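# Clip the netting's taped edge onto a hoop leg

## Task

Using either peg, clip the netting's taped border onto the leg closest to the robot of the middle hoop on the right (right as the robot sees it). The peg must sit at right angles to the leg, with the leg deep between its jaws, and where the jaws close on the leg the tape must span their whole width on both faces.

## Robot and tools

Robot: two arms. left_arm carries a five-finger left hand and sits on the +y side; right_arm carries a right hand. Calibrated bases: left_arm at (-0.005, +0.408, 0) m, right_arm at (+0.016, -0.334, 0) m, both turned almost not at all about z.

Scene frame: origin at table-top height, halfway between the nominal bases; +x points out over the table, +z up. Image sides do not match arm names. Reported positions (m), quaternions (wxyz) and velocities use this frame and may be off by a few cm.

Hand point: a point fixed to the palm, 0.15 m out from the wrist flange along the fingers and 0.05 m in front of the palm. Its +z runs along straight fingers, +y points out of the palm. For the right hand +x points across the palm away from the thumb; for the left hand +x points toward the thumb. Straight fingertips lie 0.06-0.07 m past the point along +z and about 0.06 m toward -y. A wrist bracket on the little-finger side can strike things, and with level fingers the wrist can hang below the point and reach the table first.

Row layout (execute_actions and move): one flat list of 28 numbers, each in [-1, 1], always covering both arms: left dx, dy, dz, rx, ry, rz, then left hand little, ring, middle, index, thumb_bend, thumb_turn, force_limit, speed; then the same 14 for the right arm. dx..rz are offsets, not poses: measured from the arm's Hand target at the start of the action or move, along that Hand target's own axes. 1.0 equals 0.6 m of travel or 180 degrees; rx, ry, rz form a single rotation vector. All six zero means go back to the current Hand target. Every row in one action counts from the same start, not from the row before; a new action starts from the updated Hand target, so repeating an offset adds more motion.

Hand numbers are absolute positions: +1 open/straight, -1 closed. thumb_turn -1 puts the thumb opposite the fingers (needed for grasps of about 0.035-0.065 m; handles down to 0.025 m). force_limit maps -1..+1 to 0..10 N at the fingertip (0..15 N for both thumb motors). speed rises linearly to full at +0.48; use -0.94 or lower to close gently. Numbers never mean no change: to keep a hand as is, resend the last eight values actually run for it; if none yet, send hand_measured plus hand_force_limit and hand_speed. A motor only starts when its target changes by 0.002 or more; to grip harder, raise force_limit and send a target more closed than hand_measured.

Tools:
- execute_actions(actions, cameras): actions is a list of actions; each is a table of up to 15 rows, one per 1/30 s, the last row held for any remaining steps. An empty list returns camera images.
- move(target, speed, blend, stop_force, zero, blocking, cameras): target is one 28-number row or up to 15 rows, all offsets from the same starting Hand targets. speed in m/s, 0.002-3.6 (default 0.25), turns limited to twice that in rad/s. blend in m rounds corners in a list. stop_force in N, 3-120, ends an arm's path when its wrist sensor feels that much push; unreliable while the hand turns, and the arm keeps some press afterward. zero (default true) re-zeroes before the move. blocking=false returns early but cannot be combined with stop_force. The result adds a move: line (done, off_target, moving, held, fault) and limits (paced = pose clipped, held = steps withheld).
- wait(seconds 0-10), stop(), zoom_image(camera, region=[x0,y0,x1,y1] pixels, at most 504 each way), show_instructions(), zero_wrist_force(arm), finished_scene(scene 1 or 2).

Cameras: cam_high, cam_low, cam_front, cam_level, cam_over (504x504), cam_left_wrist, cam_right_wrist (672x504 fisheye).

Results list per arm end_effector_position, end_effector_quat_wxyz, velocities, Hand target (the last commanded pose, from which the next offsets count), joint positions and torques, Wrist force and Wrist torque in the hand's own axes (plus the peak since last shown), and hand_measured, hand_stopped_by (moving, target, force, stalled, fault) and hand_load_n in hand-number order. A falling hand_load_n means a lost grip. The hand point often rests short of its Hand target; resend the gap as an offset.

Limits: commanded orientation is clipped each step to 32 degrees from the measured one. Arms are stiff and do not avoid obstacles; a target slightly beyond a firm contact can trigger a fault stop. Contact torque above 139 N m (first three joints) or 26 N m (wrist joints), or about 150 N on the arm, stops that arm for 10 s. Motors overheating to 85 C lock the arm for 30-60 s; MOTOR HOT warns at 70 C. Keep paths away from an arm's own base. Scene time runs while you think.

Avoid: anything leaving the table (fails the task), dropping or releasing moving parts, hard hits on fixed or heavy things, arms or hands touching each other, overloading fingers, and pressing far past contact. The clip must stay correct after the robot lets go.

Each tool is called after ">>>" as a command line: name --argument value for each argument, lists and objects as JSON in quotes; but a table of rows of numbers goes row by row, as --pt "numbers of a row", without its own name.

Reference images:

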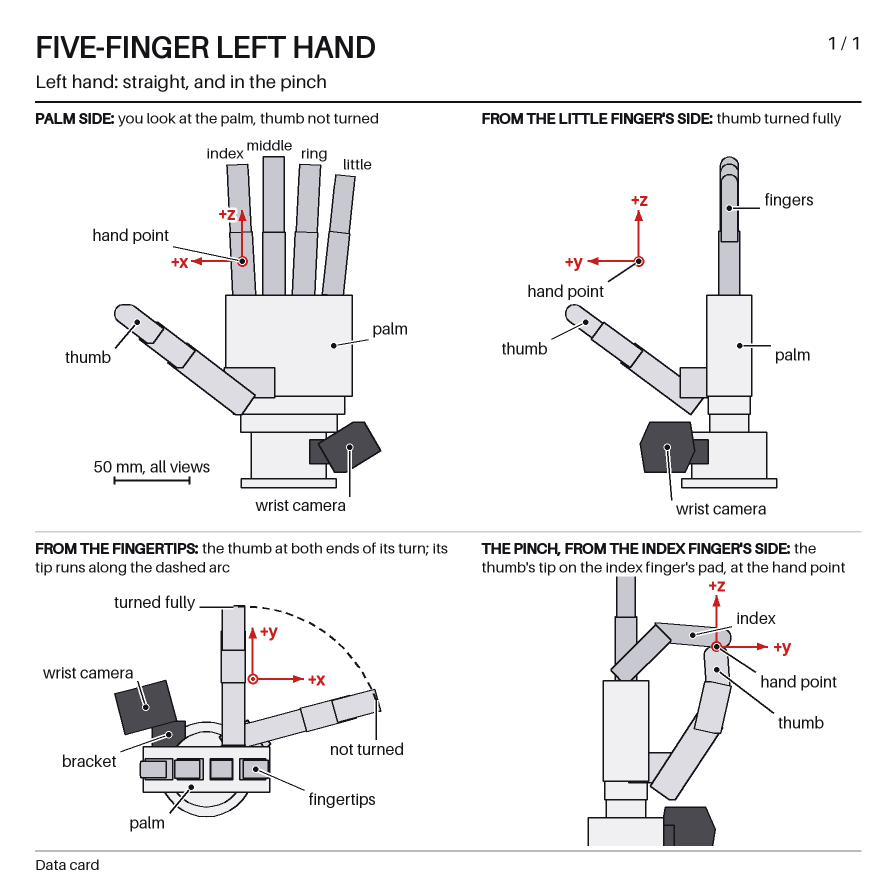

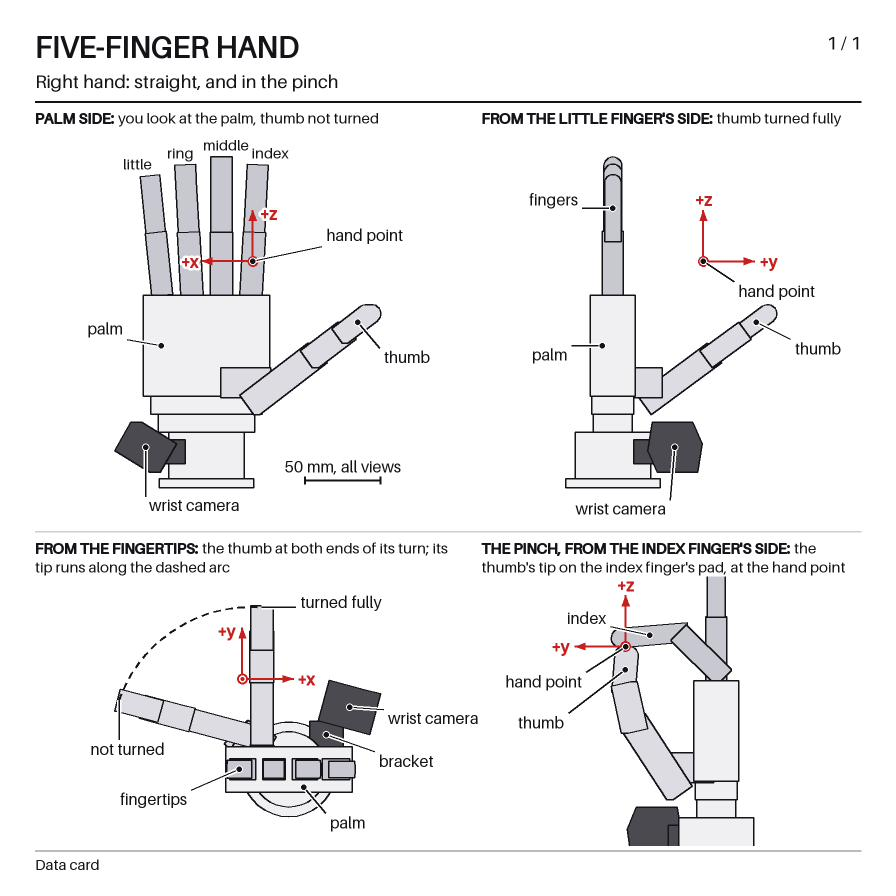

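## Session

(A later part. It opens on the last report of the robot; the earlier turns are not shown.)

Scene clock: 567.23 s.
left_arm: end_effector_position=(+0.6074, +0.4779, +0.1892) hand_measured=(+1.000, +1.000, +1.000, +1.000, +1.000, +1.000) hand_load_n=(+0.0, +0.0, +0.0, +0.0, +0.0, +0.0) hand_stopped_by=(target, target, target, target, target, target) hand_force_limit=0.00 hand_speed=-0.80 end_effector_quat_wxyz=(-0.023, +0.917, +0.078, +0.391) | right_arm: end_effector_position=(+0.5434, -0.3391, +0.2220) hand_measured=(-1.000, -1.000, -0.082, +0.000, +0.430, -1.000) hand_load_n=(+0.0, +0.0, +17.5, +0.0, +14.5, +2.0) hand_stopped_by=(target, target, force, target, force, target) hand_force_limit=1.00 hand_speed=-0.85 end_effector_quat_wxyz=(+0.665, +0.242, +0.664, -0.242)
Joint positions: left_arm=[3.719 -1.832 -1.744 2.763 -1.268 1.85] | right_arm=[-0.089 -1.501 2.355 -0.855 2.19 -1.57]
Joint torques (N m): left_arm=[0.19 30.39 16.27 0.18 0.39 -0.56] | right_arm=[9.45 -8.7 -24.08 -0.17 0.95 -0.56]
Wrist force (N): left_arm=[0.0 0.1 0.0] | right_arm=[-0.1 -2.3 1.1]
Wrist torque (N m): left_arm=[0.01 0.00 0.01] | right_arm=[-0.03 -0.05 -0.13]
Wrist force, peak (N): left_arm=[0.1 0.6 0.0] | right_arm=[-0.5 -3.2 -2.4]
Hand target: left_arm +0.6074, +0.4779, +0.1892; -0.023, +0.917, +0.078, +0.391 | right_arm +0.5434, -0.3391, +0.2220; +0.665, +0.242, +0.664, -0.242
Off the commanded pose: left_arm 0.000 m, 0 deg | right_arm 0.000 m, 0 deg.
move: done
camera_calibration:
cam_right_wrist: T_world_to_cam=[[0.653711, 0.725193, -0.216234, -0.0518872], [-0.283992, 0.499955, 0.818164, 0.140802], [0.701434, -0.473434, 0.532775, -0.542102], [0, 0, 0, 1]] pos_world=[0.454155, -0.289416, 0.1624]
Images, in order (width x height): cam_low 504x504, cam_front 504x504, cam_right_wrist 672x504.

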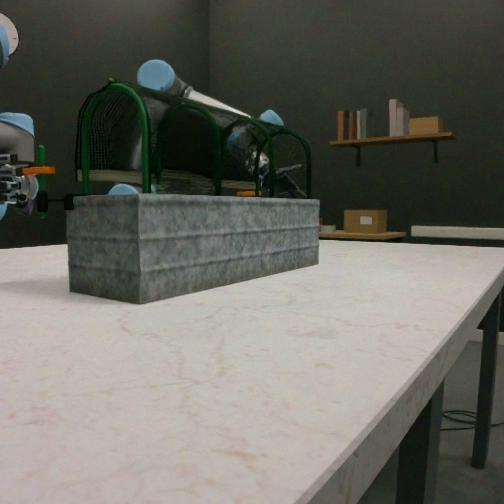

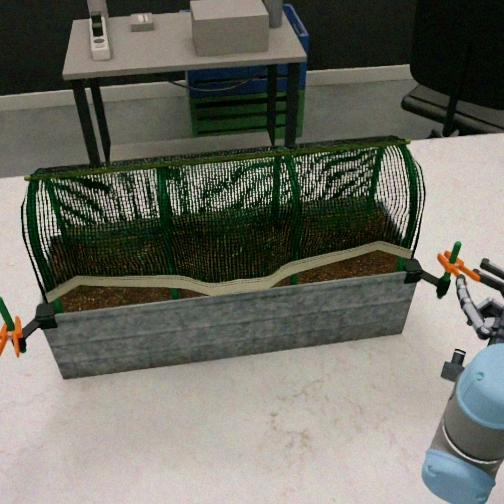

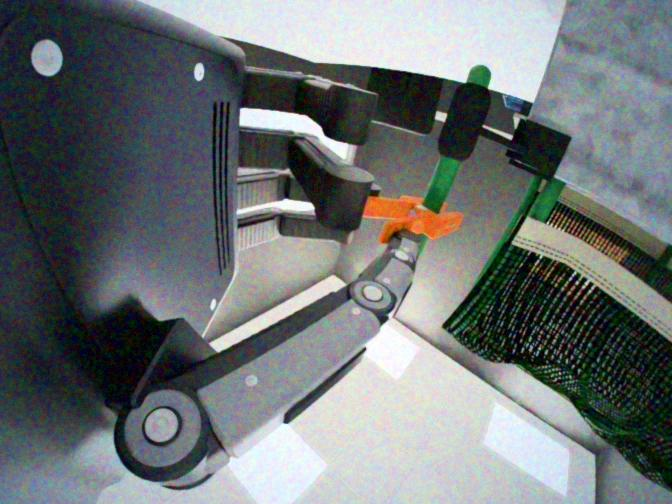

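>>> zoom_image --camera "cam_front" --region '[434, 246, 470, 282]'

>>> zoom_image --camera "cam_low" --region '[10, 140, 60, 190]'

>>> wait --seconds 0 --cameras '["cam_high"]'

>>> zoom_image --camera "cam_high" --region '[55, 175, 105, 225]'

Scaled by 14.000.

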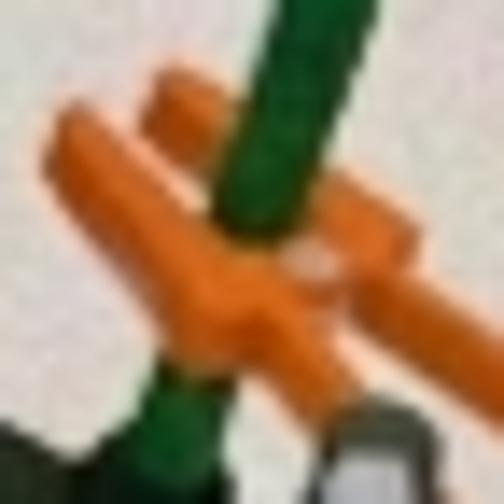

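Scaled by 10.080.

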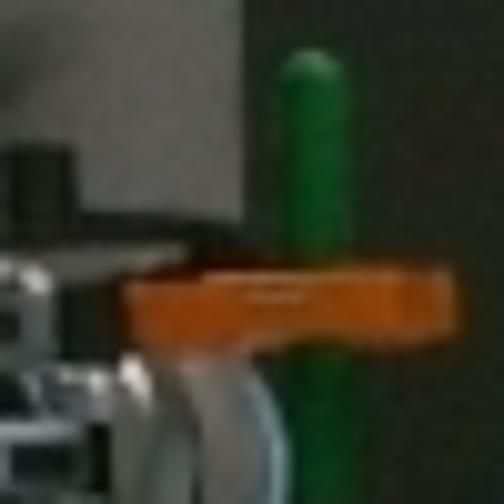

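Scene clock: 571.47 s.
left_arm: end_effector_position=(+0.6074, +0.4779, +0.1892) hand_measured=(+1.000, +1.000, +1.000, +1.000, +1.000, +1.000) hand_load_n=(+0.0, +0.0, +0.0, +0.0, +0.0, +0.0) hand_stopped_by=(target, target, target, target, target, target) hand_force_limit=0.00 hand_speed=-0.80 end_effector_quat_wxyz=(-0.023, +0.917, +0.078, +0.391) | right_arm: end_effector_position=(+0.5434, -0.3391, +0.2220) hand_measured=(-1.000, -1.000, -0.082, +0.000, +0.430, -1.000) hand_load_n=(+0.0, +0.0, +17.5, +0.0, +14.5, +2.0) hand_stopped_by=(target, target, force, target, force, target) hand_force_limit=1.00 hand_speed=-0.85 end_effector_quat_wxyz=(+0.665, +0.242, +0.664, -0.242)
Joint positions: left_arm=[3.719 -1.832 -1.744 2.763 -1.268 1.85] | right_arm=[-0.089 -1.501 2.355 -0.855 2.19 -1.57]
Joint torques (N m): left_arm=[-0.2 29.81 15.89 0.2 0.27 -0.56] | right_arm=[5.83 -10.02 -23.02 -1.64 -2.37 0.27]
Wrist force (N): left_arm=[0.2 0.2 -0.1] | right_arm=[0.0 -1.9 1.0]
Wrist torque (N m): left_arm=[0.03 -0.03 0.01] | right_arm=[0.03 -0.07 -0.11]
Wrist force, peak (N): left_arm=[0.0 0.4 -0.3] | right_arm=[-0.1 -2.4 0.8]
Hand target: left_arm +0.6074, +0.4779, +0.1892; -0.023, +0.917, +0.078, +0.391 | right_arm +0.5434, -0.3391, +0.2220; +0.665, +0.242, +0.664, -0.242
Off the commanded pose: left_arm 0.000 m, 0 deg | right_arm 0.000 m, 0 deg.
Images, in order (width x height): cam_high 504x504.

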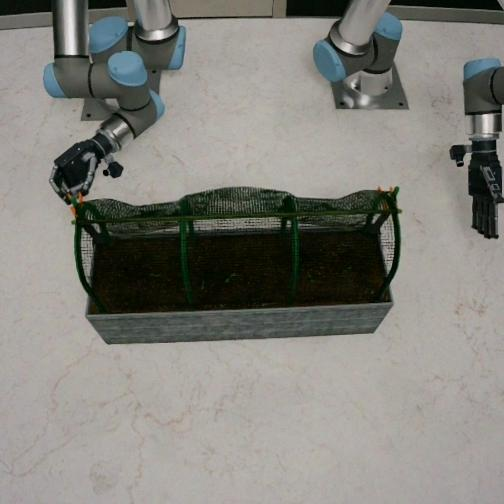

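Scaled by 10.080.

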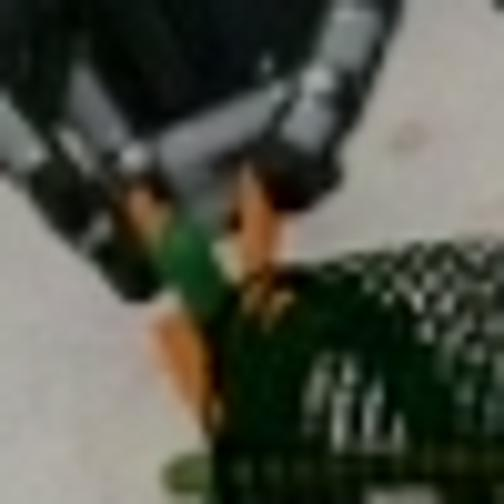

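>>> move --target '[0,0,0,0,0,0,1,1,1,1,1,1,0,-0.8,0,-0.0485,-0.0323,0,0,0,-1,-1,-0.2,0,0.2,-1,1.0,-0.85]' --speed 0.03 --stop_force 25 --cameras '["cam_right_wrist","cam_front","cam_low"]'

>>> zoom_image --camera "cam_front" --region '[434, 240, 504, 310]'

>>> zoom_image --camera "cam_right_wrist" --region '[340, 160, 500, 300]'

Scene clock: 590.23 s.
left_arm: end_effector_position=(+0.6074, +0.4779, +0.1892) hand_measured=(+1.000, +1.000, +1.000, +1.000, +1.000, +1.000) hand_load_n=(+0.0, +0.0, +0.0, +0.0, +0.0, -0.5) hand_stopped_by=(target, target, target, target, target, target) hand_force_limit=0.00 hand_speed=-0.80 end_effector_quat_wxyz=(-0.023, +0.917, +0.078, +0.391) | right_arm: end_effector_position=(+0.5099, -0.3489, +0.2219) hand_measured=(-1.000, -1.000, -0.082, +0.000, +0.430, -1.000) hand_load_n=(+0.0, +0.0, +17.0, +0.0, +14.5, +2.0) hand_stopped_by=(target, target, force, target, force, target) hand_force_limit=1.00 hand_speed=-0.85 end_effector_quat_wxyz=(+0.665, +0.242, +0.664, -0.242)
Joint positions: left_arm=[3.719 -1.832 -1.744 2.763 -1.268 1.85] | right_arm=[-0.138 -1.59 2.448 -0.858 2.141 -1.569]
Joint torques (N m): left_arm=[-0.13 30.28 16.52 0.42 0.51 -0.63] | right_arm=[-12.18 -25.16 -2.21 0.29 -2.1 -0.21]
Wrist force (N): left_arm=[0.0 0.2 -0.2] | right_arm=[-0.4 0.0 -0.5]
Wrist torque (N m): left_arm=[0.04 -0.01 -0.01] | right_arm=[-0.02 -0.02 -0.08]
Wrist force, peak (N): left_arm=[0.2 -0.1 -0.5] | right_arm=[-0.1 0.2 3.7]
Hand target: left_arm +0.6074, +0.4779, +0.1892; -0.023, +0.917, +0.078, +0.391 | right_arm +0.5099, -0.3489, +0.2219; +0.665, +0.242, +0.664, -0.242
Off the commanded pose: left_arm 0.000 m, 0 deg | right_arm 0.000 m, 0 deg.
move: done
camera_calibration:
cam_right_wrist: T_world_to_cam=[[0.653708, 0.725215, -0.216169, -0.0228326], [-0.284092, 0.499947, 0.818135, 0.136364], [0.701397, -0.473409, 0.532847, -0.523226], [0, 0, 0, 1]] pos_world=[0.420655, -0.299316, 0.1623]
Images, in order (width x height): cam_low 504x504, cam_front 504x504, cam_right_wrist 672x504.

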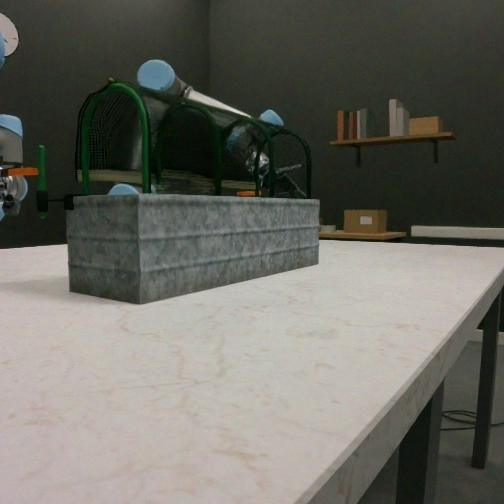

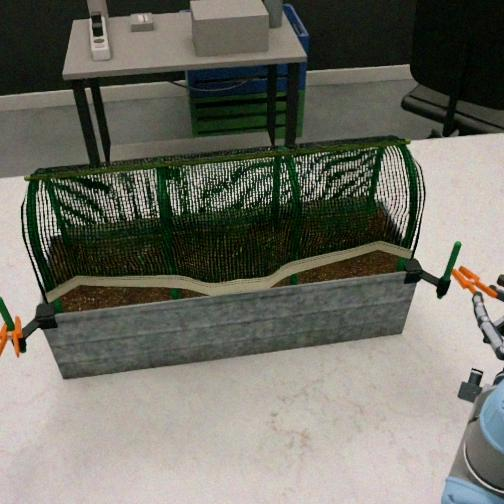

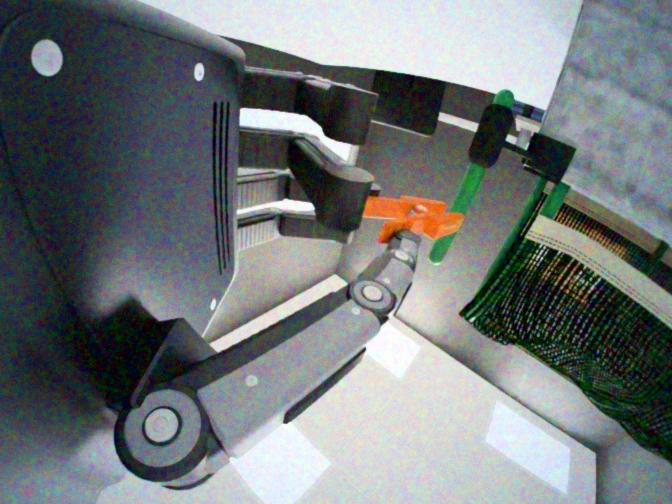

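Scaled by 7.200.

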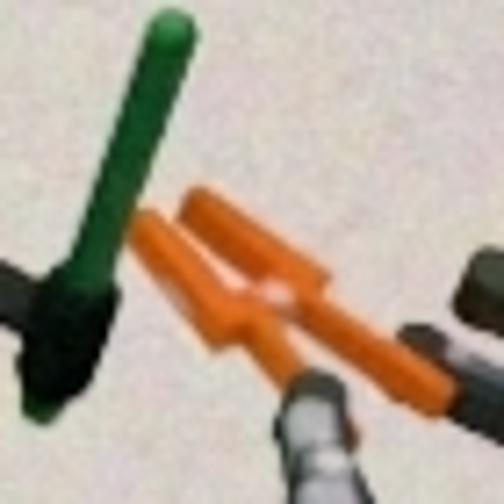

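Scaled by 3.150 from the camera's 672x504 image, which has a finer 960x720 frame.

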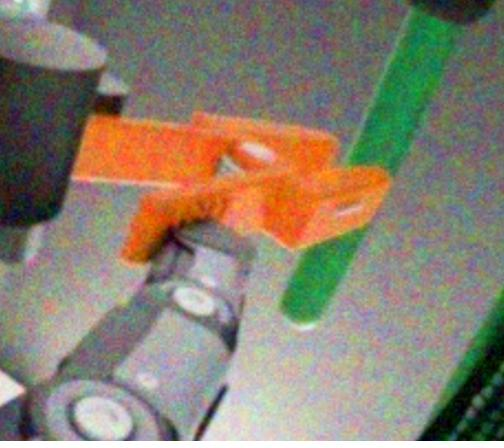

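>>> move --target '[0,0,0,0,0,0,1,1,1,1,1,1,0,-0.8,0,0.2893,-0.21,0,0,0,-1,-1,-0.2,0,0.2,-1,1.0,-0.85]' --speed 0.1 --cameras '["all"]'

>>> zoom_image --camera "cam_level" --region '[230, 150, 430, 350]'

>>> zoom_image --camera "cam_front" --region '[250, 240, 370, 360]'

>>> zoom_image --camera "cam_right_wrist" --region '[340, 100, 540, 300]'

>>> zoom_image --camera "cam_over" --region '[270, 220, 430, 380]'

Scene clock: 618.00 s.
left_arm: end_effector_position=(+0.6074, +0.4779, +0.1892) hand_measured=(+1.000, +1.000, +1.000, +1.000, +1.000, +1.000) hand_load_n=(+0.0, +0.0, +0.0, +0.0, +0.0, +0.0) hand_stopped_by=(target, target, target, target, target, target) hand_force_limit=0.00 hand_speed=-0.80 end_effector_quat_wxyz=(-0.023, +0.917, +0.078, +0.391) | right_arm: end_effector_position=(+0.5250, -0.1350, +0.2222) hand_measured=(-1.000, -1.000, -0.082, +0.000, +0.430, -1.000) hand_load_n=(+0.5, +0.0, +17.5, +0.0, +14.5, +2.0) hand_stopped_by=(target, target, force, target, force, target) hand_force_limit=1.00 hand_speed=-0.85 end_effector_quat_wxyz=(+0.665, +0.242, +0.664, -0.242)
Joint positions: left_arm=[3.719 -1.832 -1.744 2.763 -1.268 1.85] | right_arm=[0.513 -1.279 2.07 -0.791 2.792 -1.57]
Joint torques (N m): left_arm=[-0.43 31.3 15.83 0.34 0.47 -0.7] | right_arm=[13.09 -18.78 -25.99 1.09 2.59 2.34]
Wrist force (N): left_arm=[0.1 0.1 -0.1] | right_arm=[-0.4 -0.2 -0.3]
Wrist torque (N m): left_arm=[0.02 -0.02 0.00] | right_arm=[-0.05 -0.03 -0.17]
Wrist force, peak (N): left_arm=[-0.1 0.3 -0.6] | right_arm=[-0.5 0.2 -0.9]
Hand target: left_arm +0.6074, +0.4779, +0.1892; -0.023, +0.917, +0.078, +0.391 | right_arm +0.5250, -0.1349, +0.2222; +0.665, +0.242, +0.664, -0.242
Off the commanded pose: left_arm 0.000 m, 0 deg | right_arm 0.000 m, 0 deg.
move: done
camera_calibration:
cam_right_wrist: T_world_to_cam=[[0.653657, 0.725249, -0.216208, -0.187752], [-0.284127, 0.49997, 0.818108, 0.0335733], [0.70143, -0.473332, 0.532872, -0.432674], [0, 0, 0, 1]] pos_world=[0.435755, -0.0854167, 0.1625]

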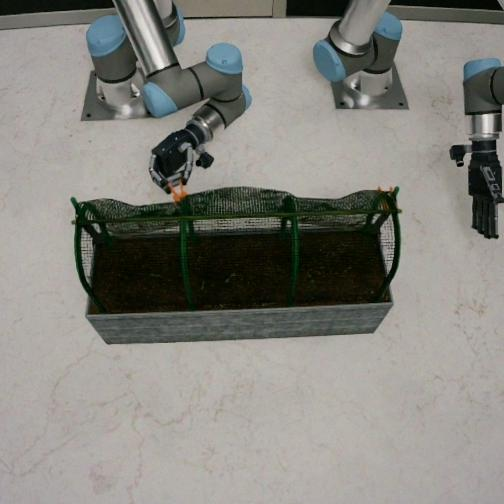

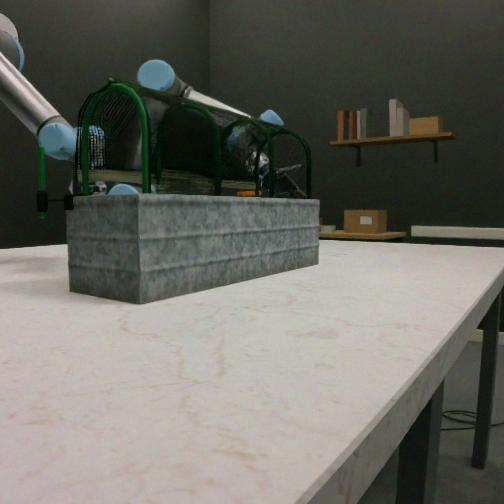

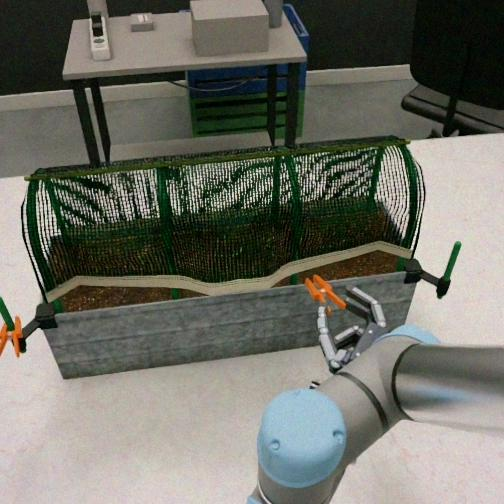

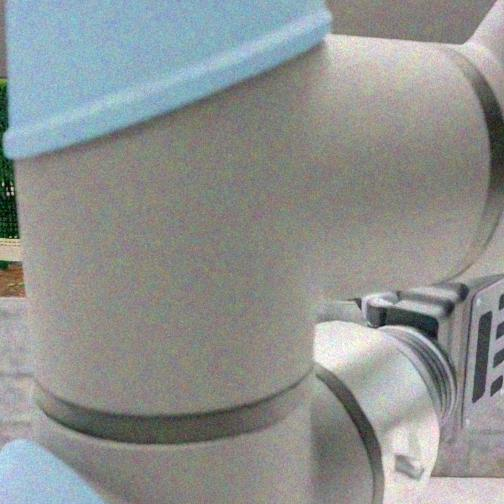

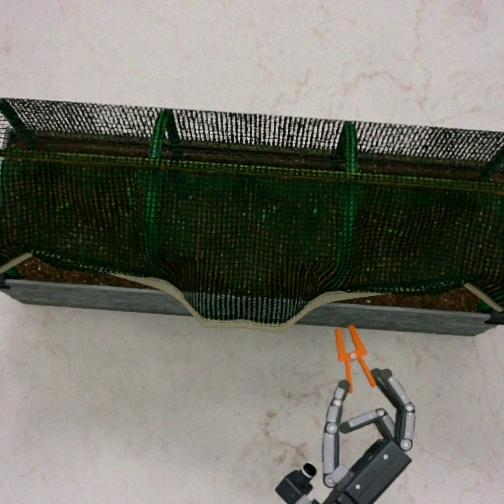

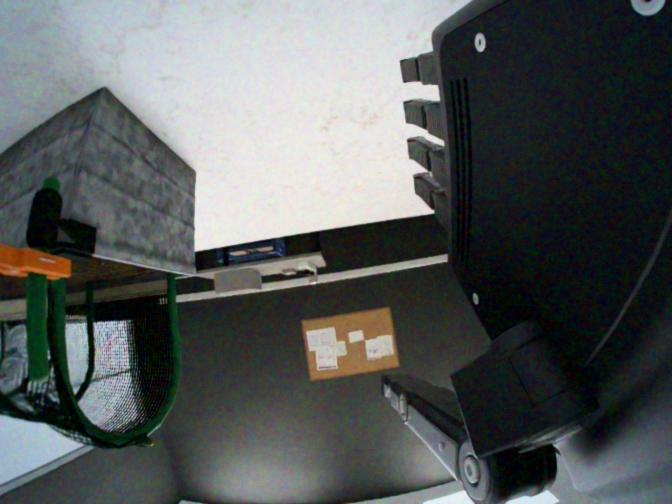

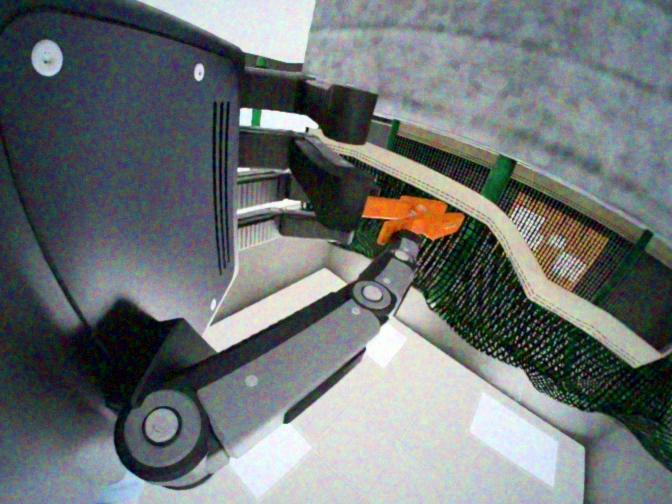

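Scaled by 2.520.

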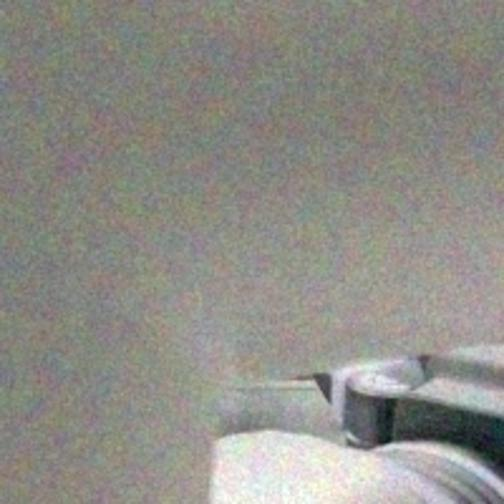

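Scaled by 4.200.

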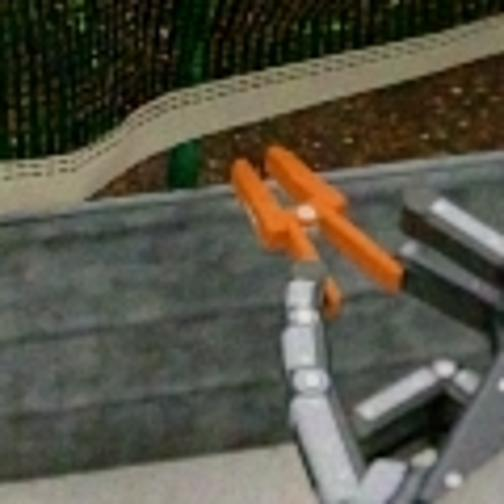

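Scaled by 2.520 from the camera's 672x504 image, which has a finer 960x720 frame.

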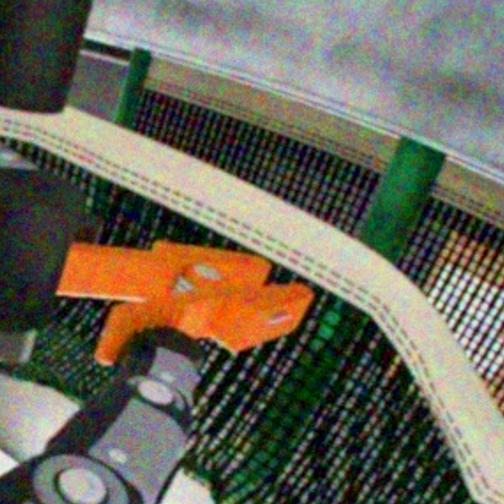

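Scaled by 3.150.

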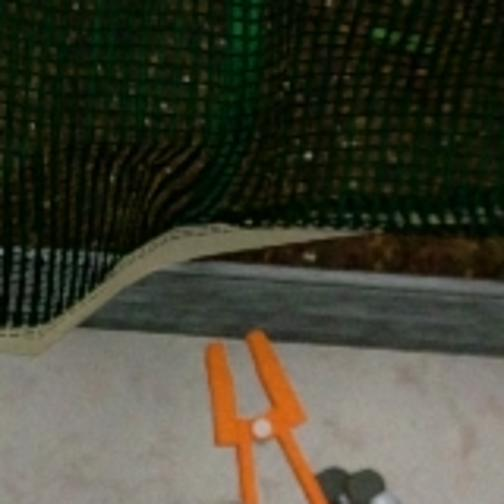

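>>> move --target '[0,0,0,0,0,0,1,1,1,1,1,1,0,-0.8,0.0162,0.0353,0.0257,0,0,0,-1,-1,-0.2,0,0.2,-1,1.0,-0.85]' --speed 0.06 --cameras '["cam_front","cam_over","cam_right_wrist","cam_low"]'

>>> zoom_image --camera "cam_front" --region '[260, 240, 360, 340]'

>>> zoom_image --camera "cam_over" --region '[290, 260, 390, 360]'

>>> zoom_image --camera "cam_right_wrist" --region '[360, 120, 520, 280]'

>>> zoom_image --camera "cam_low" --region '[60, 120, 180, 240]'

Scene clock: 653.57 s.
left_arm: end_effector_position=(+0.6074, +0.4779, +0.1892) hand_measured=(+1.000, +1.000, +1.000, +1.000, +1.000, +1.000) hand_load_n=(+0.0, +0.0, +0.0, +0.0, +0.0, +0.0) hand_stopped_by=(target, target, target, target, target, target) hand_force_limit=0.00 hand_speed=-0.80 end_effector_quat_wxyz=(-0.023, +0.917, +0.078, +0.391) | right_arm: end_effector_position=(+0.5503, -0.1286, +0.2125) hand_measured=(-1.000, -1.000, -0.082, +0.000, +0.430, -1.000) hand_load_n=(+0.0, +0.0, +17.5, +0.0, +14.5, +2.0) hand_stopped_by=(target, target, force, target, force, target) hand_force_limit=1.00 hand_speed=-0.85 end_effector_quat_wxyz=(+0.665, +0.242, +0.664, -0.242)
Joint positions: left_arm=[3.719 -1.832 -1.744 2.763 -1.268 1.85] | right_arm=[0.496 -1.219 2.015 -0.797 2.775 -1.57]
Joint torques (N m): left_arm=[-0.27 31.19 15.82 0.4 0.33 -0.71] | right_arm=[-11.41 -22.01 -25.92 -1.42 -2.08 0.3]
Wrist force (N): left_arm=[0.0 0.2 -0.1] | right_arm=[-0.5 0.0 -0.5]
Wrist torque (N m): left_arm=[0.03 0.00 0.00] | right_arm=[0.00 -0.01 -0.17]
Wrist force, peak (N): left_arm=[0.2 0.6 -0.1] | right_arm=[-0.4 -0.6 -0.7]
Hand target: left_arm +0.6074, +0.4779, +0.1892; -0.023, +0.917, +0.078, +0.391 | right_arm +0.5505, -0.1286, +0.2125; +0.665, +0.242, +0.664, -0.242
Off the commanded pose: left_arm 0.000 m, 0 deg | right_arm 0.000 m, 0 deg.
move: done
camera_calibration:
cam_right_wrist: T_world_to_cam=[[0.653708, 0.725215, -0.216169, -0.211039], [-0.284092, 0.499947, 0.818135, 0.0453934], [0.701397, -0.473409, 0.532847, -0.442262], [0, 0, 0, 1]] pos_world=[0.461055, -0.0790164, 0.1529]
Images, in order (width x height): cam_low 504x504, cam_front 504x504, cam_over 504x504, cam_right_wrist 672x504.

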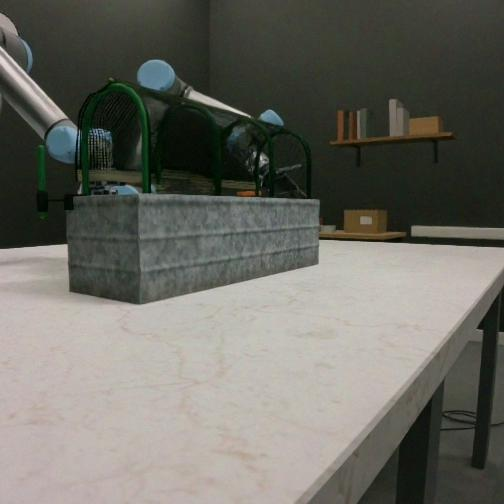

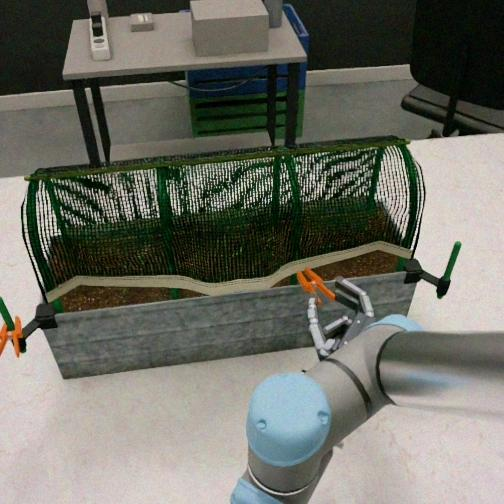

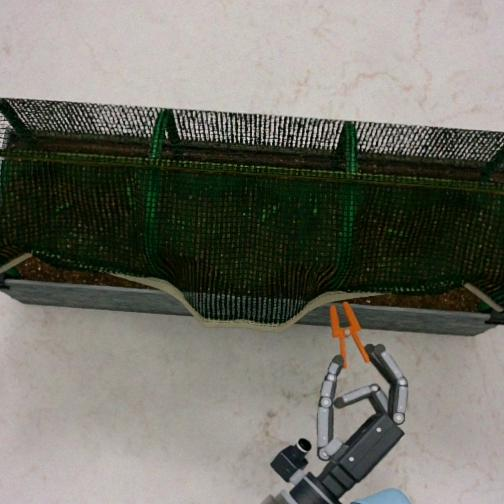

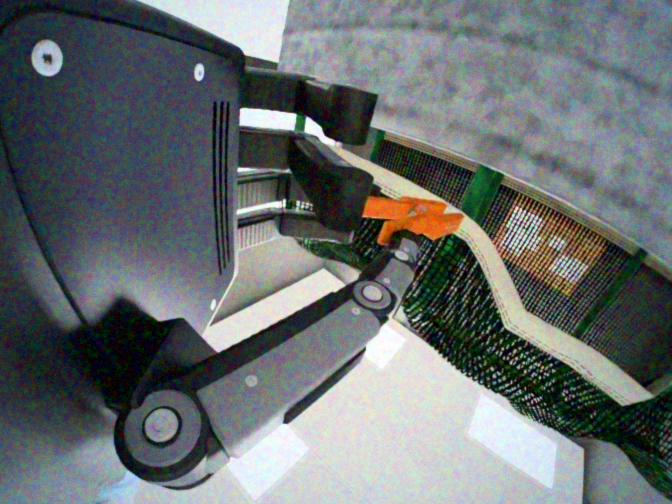

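Scaled by 5.040.

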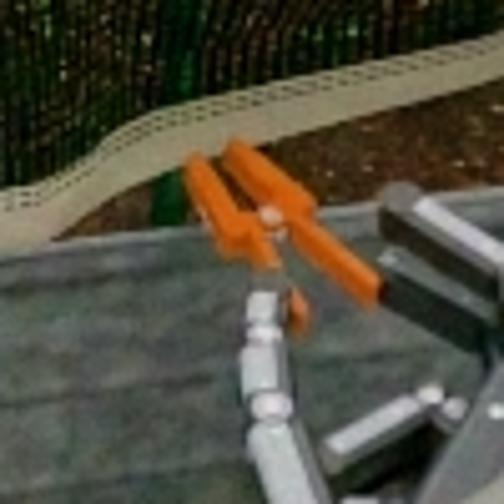

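Scaled by 5.040.

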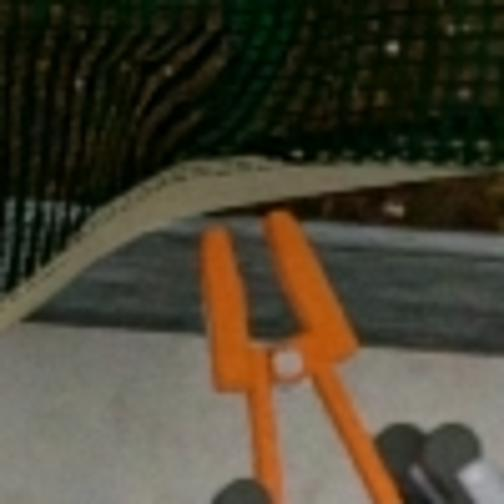

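Scaled by 3.150 from the camera's 672x504 image, which has a finer 960x720 frame.

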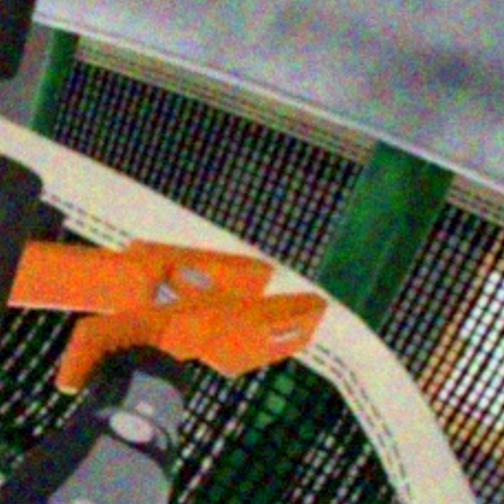

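Scaled by 4.200.

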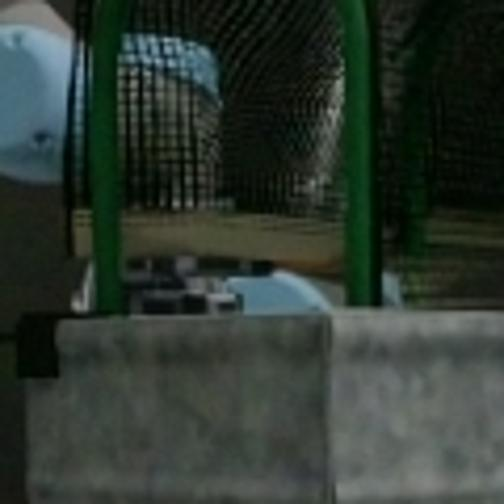

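>>> move --target '[0,0,0,0,0,0,1,1,1,1,1,1,0,-0.8,0,0.0319,0.0181,0,0,0,-1,-1,-0.2,0,0.2,-1,1.0,-0.85]' --speed 0.04 --stop_force 20 --cameras '["cam_front","cam_over","cam_right_wrist","cam_level"]'

>>> zoom_image --camera "cam_front" --region '[260, 240, 340, 320]'

>>> zoom_image --camera "cam_over" --region '[290, 250, 390, 350]'

>>> zoom_image --camera "cam_right_wrist" --region '[360, 120, 520, 280]'

Scene clock: 675.07 s.
left_arm: end_effector_position=(+0.6074, +0.4779, +0.1892) hand_measured=(+1.000, +1.000, +1.000, +1.000, +1.000, +1.000) hand_load_n=(+0.0, +0.0, +0.0, +0.0, +0.0, +0.0) hand_stopped_by=(target, target, target, target, target, target) hand_force_limit=0.00 hand_speed=-0.80 end_effector_quat_wxyz=(-0.023, +0.917, +0.078, +0.391) | right_arm: end_effector_position=(+0.5711, -0.1209, +0.2125) hand_measured=(-1.000, -1.000, -0.082, +0.000, +0.430, -1.000) hand_load_n=(+0.0, +0.0, +9.5, +0.0, +7.0, +0.5) hand_stopped_by=(target, target, force, target, force, target) hand_force_limit=1.00 hand_speed=-0.85 end_effector_quat_wxyz=(+0.665, +0.242, +0.664, -0.242)
Joint positions: left_arm=[3.719 -1.832 -1.744 2.763 -1.268 1.85] | right_arm=[0.488 -1.181 1.955 -0.775 2.768 -1.57]
Joint torques (N m): left_arm=[0.09 30.71 15.95 0.61 0.54 -0.67] | right_arm=[-12.3 -22.99 -28.22 0.38 -3.69 2.26]
Wrist force (N): left_arm=[0.0 -0.1 0.0] | right_arm=[-0.5 -8.9 -4.4]
Wrist torque (N m): left_arm=[-0.01 0.01 0.00] | right_arm=[-0.24 0.04 -0.34]
Wrist force, peak (N): left_arm=[-0.1 0.3 -0.4] | right_arm=[-0.3 -9.4 -5.0]
Hand target: left_arm +0.6074, +0.4779, +0.1892; -0.023, +0.917, +0.078, +0.391 | right_arm +0.5711, -0.1209, +0.2125; +0.665, +0.242, +0.664, -0.242
Off the commanded pose: left_arm 0.000 m, 0 deg | right_arm 0.000 m, 0 deg.
move: done
camera_calibration:
cam_right_wrist: T_world_to_cam=[[0.653708, 0.725215, -0.216169, -0.230221], [-0.284092, 0.499947, 0.818135, 0.0474529], [0.701397, -0.473409, 0.532847, -0.453206], [0, 0, 0, 1]] pos_world=[0.481855, -0.0713164, 0.1529]
Images, in order (width x height): cam_front 504x504, cam_level 504x504, cam_over 504x504, cam_right_wrist 672x504.

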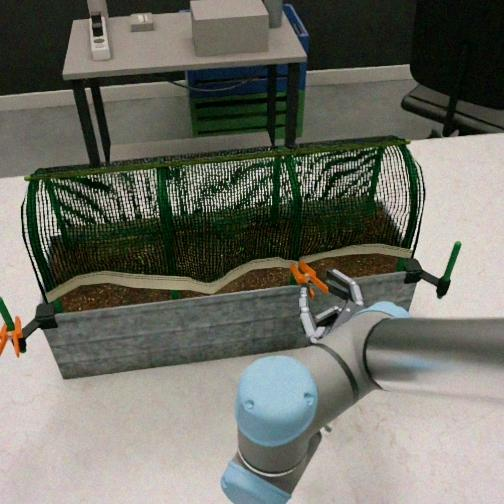

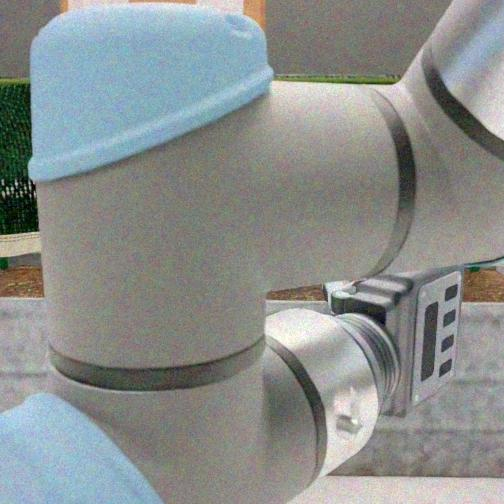

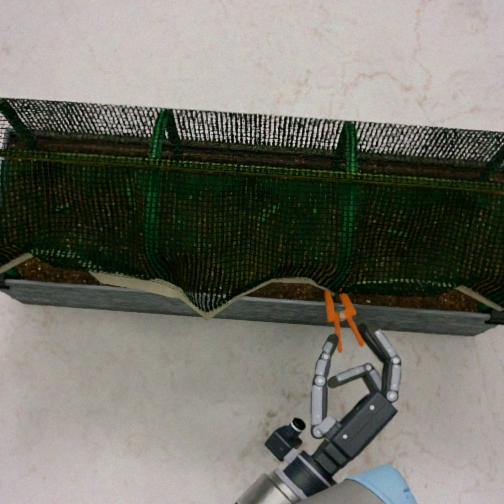

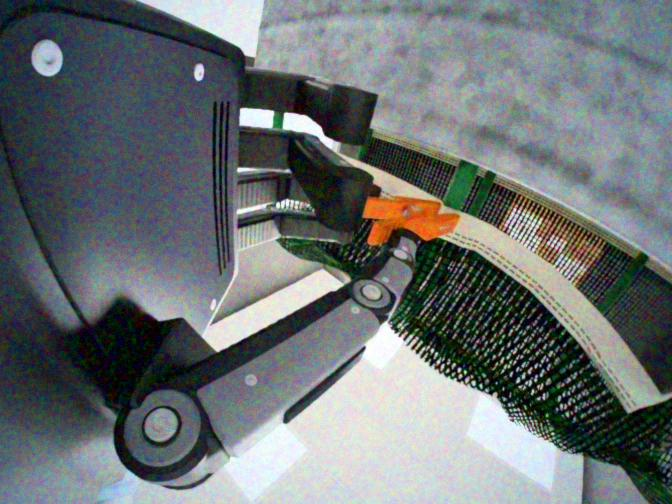

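Scaled by 6.300.

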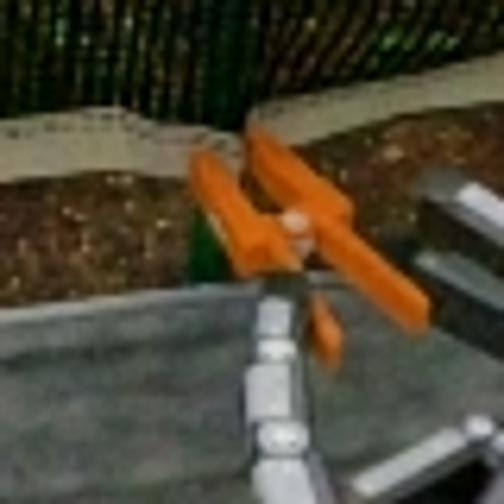

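Scaled by 5.040.

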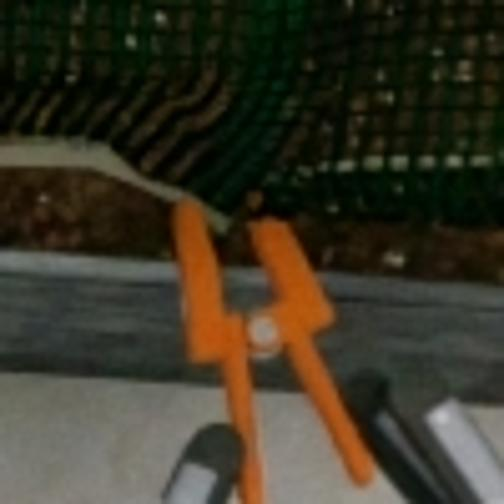

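Scaled by 3.150 from the camera's 672x504 image, which has a finer 960x720 frame.

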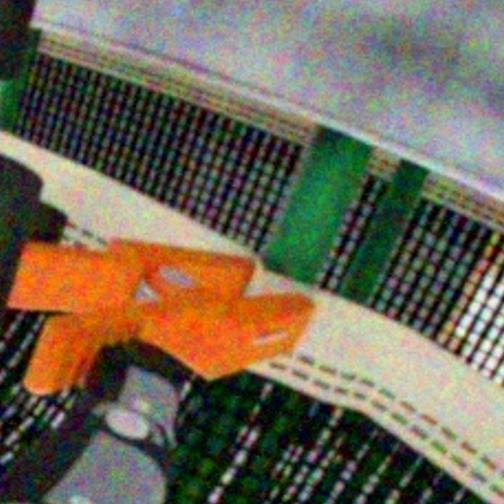

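>>> move --target '[0,0,0,0,0,0,1,1,1,1,1,1,0,-0.8,0,0,0,0,0,0,-1,-1,-0.2,0,0.05,-1,1.0,-0.85]' --cameras '["cam_front","cam_over"]'

>>> zoom_image --camera "cam_front" --region '[260, 240, 340, 320]'

>>> zoom_image --camera "cam_over" --region '[290, 250, 390, 350]'

Scene clock: 681.53 s.
left_arm: end_effector_position=(+0.6074, +0.4779, +0.1892) hand_measured=(+1.000, +1.000, +1.000, +1.000, +1.000, +1.000) hand_load_n=(+0.0, +0.0, +0.0, +0.0, +0.0, -0.5) hand_stopped_by=(target, target, target, target, target, target) hand_force_limit=0.00 hand_speed=-0.80 end_effector_quat_wxyz=(-0.023, +0.917, +0.078, +0.391) | right_arm: end_effector_position=(+0.5711, -0.1209, +0.2125) hand_measured=(-1.000, -1.000, -0.082, +0.000, +0.382, -1.000) hand_load_n=(+0.0, +0.0, +16.0, +0.0, +15.0, +2.0) hand_stopped_by=(target, target, force, target, force, target) hand_force_limit=1.00 hand_speed=-0.85 end_effector_quat_wxyz=(+0.665, +0.242, +0.664, -0.242)
Joint positions: left_arm=[3.719 -1.832 -1.744 2.763 -1.268 1.85] | right_arm=[0.488 -1.181 1.955 -0.775 2.768 -1.57]
Joint torques (N m): left_arm=[-0.23 31.47 15.93 0.46 0.36 -0.8] | right_arm=[-10.06 -24.42 -27.55 0.37 -2.96 2.07]
Wrist force (N): left_arm=[0.1 0.1 -0.1] | right_arm=[-0.2 -6.5 -0.9]
Wrist torque (N m): left_arm=[0.02 -0.02 0.00] | right_arm=[-0.03 -0.03 -0.30]
Wrist force, peak (N): left_arm=[0.2 0.2 -0.5] | right_arm=[-0.7 -9.0 -4.7]
Hand target: left_arm +0.6074, +0.4779, +0.1892; -0.023, +0.917, +0.078, +0.391 | right_arm +0.5711, -0.1209, +0.2125; +0.665, +0.242, +0.664, -0.242
Off the commanded pose: left_arm 0.000 m, 0 deg | right_arm 0.000 m, 0 deg.
move: done
Images, in order (width x height): cam_front 504x504, cam_over 504x504.

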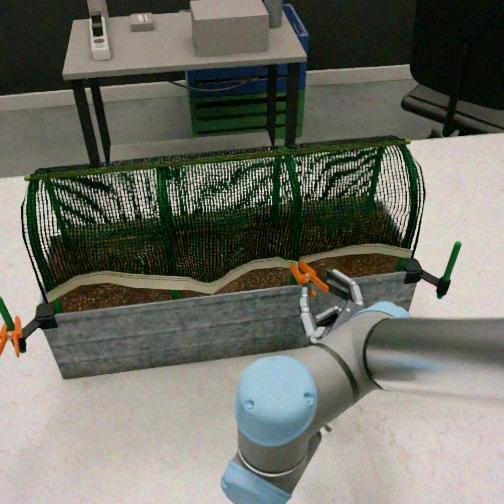

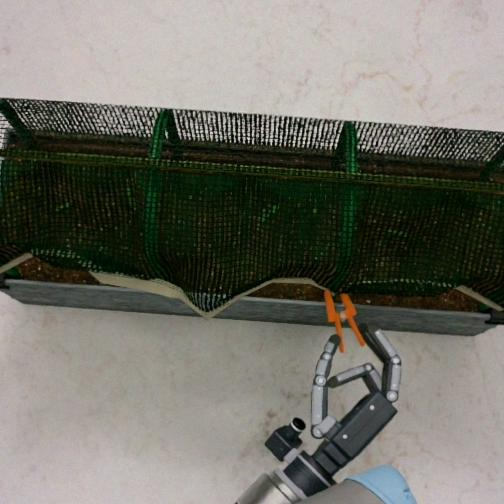

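Scaled by 6.300.

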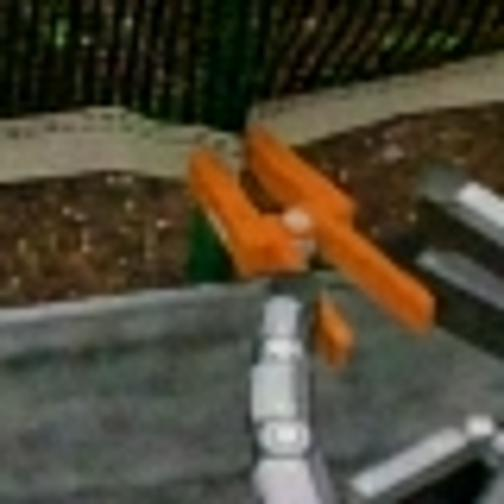

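Scaled by 5.040.

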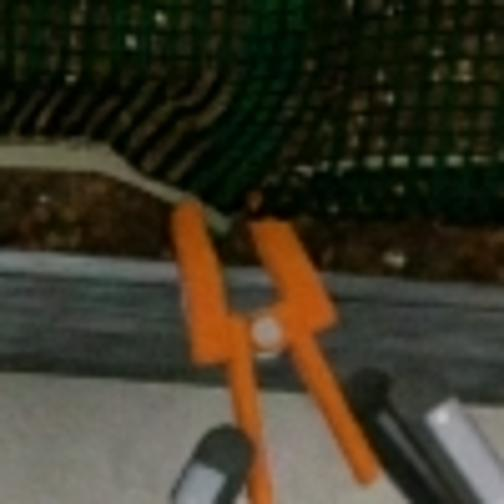

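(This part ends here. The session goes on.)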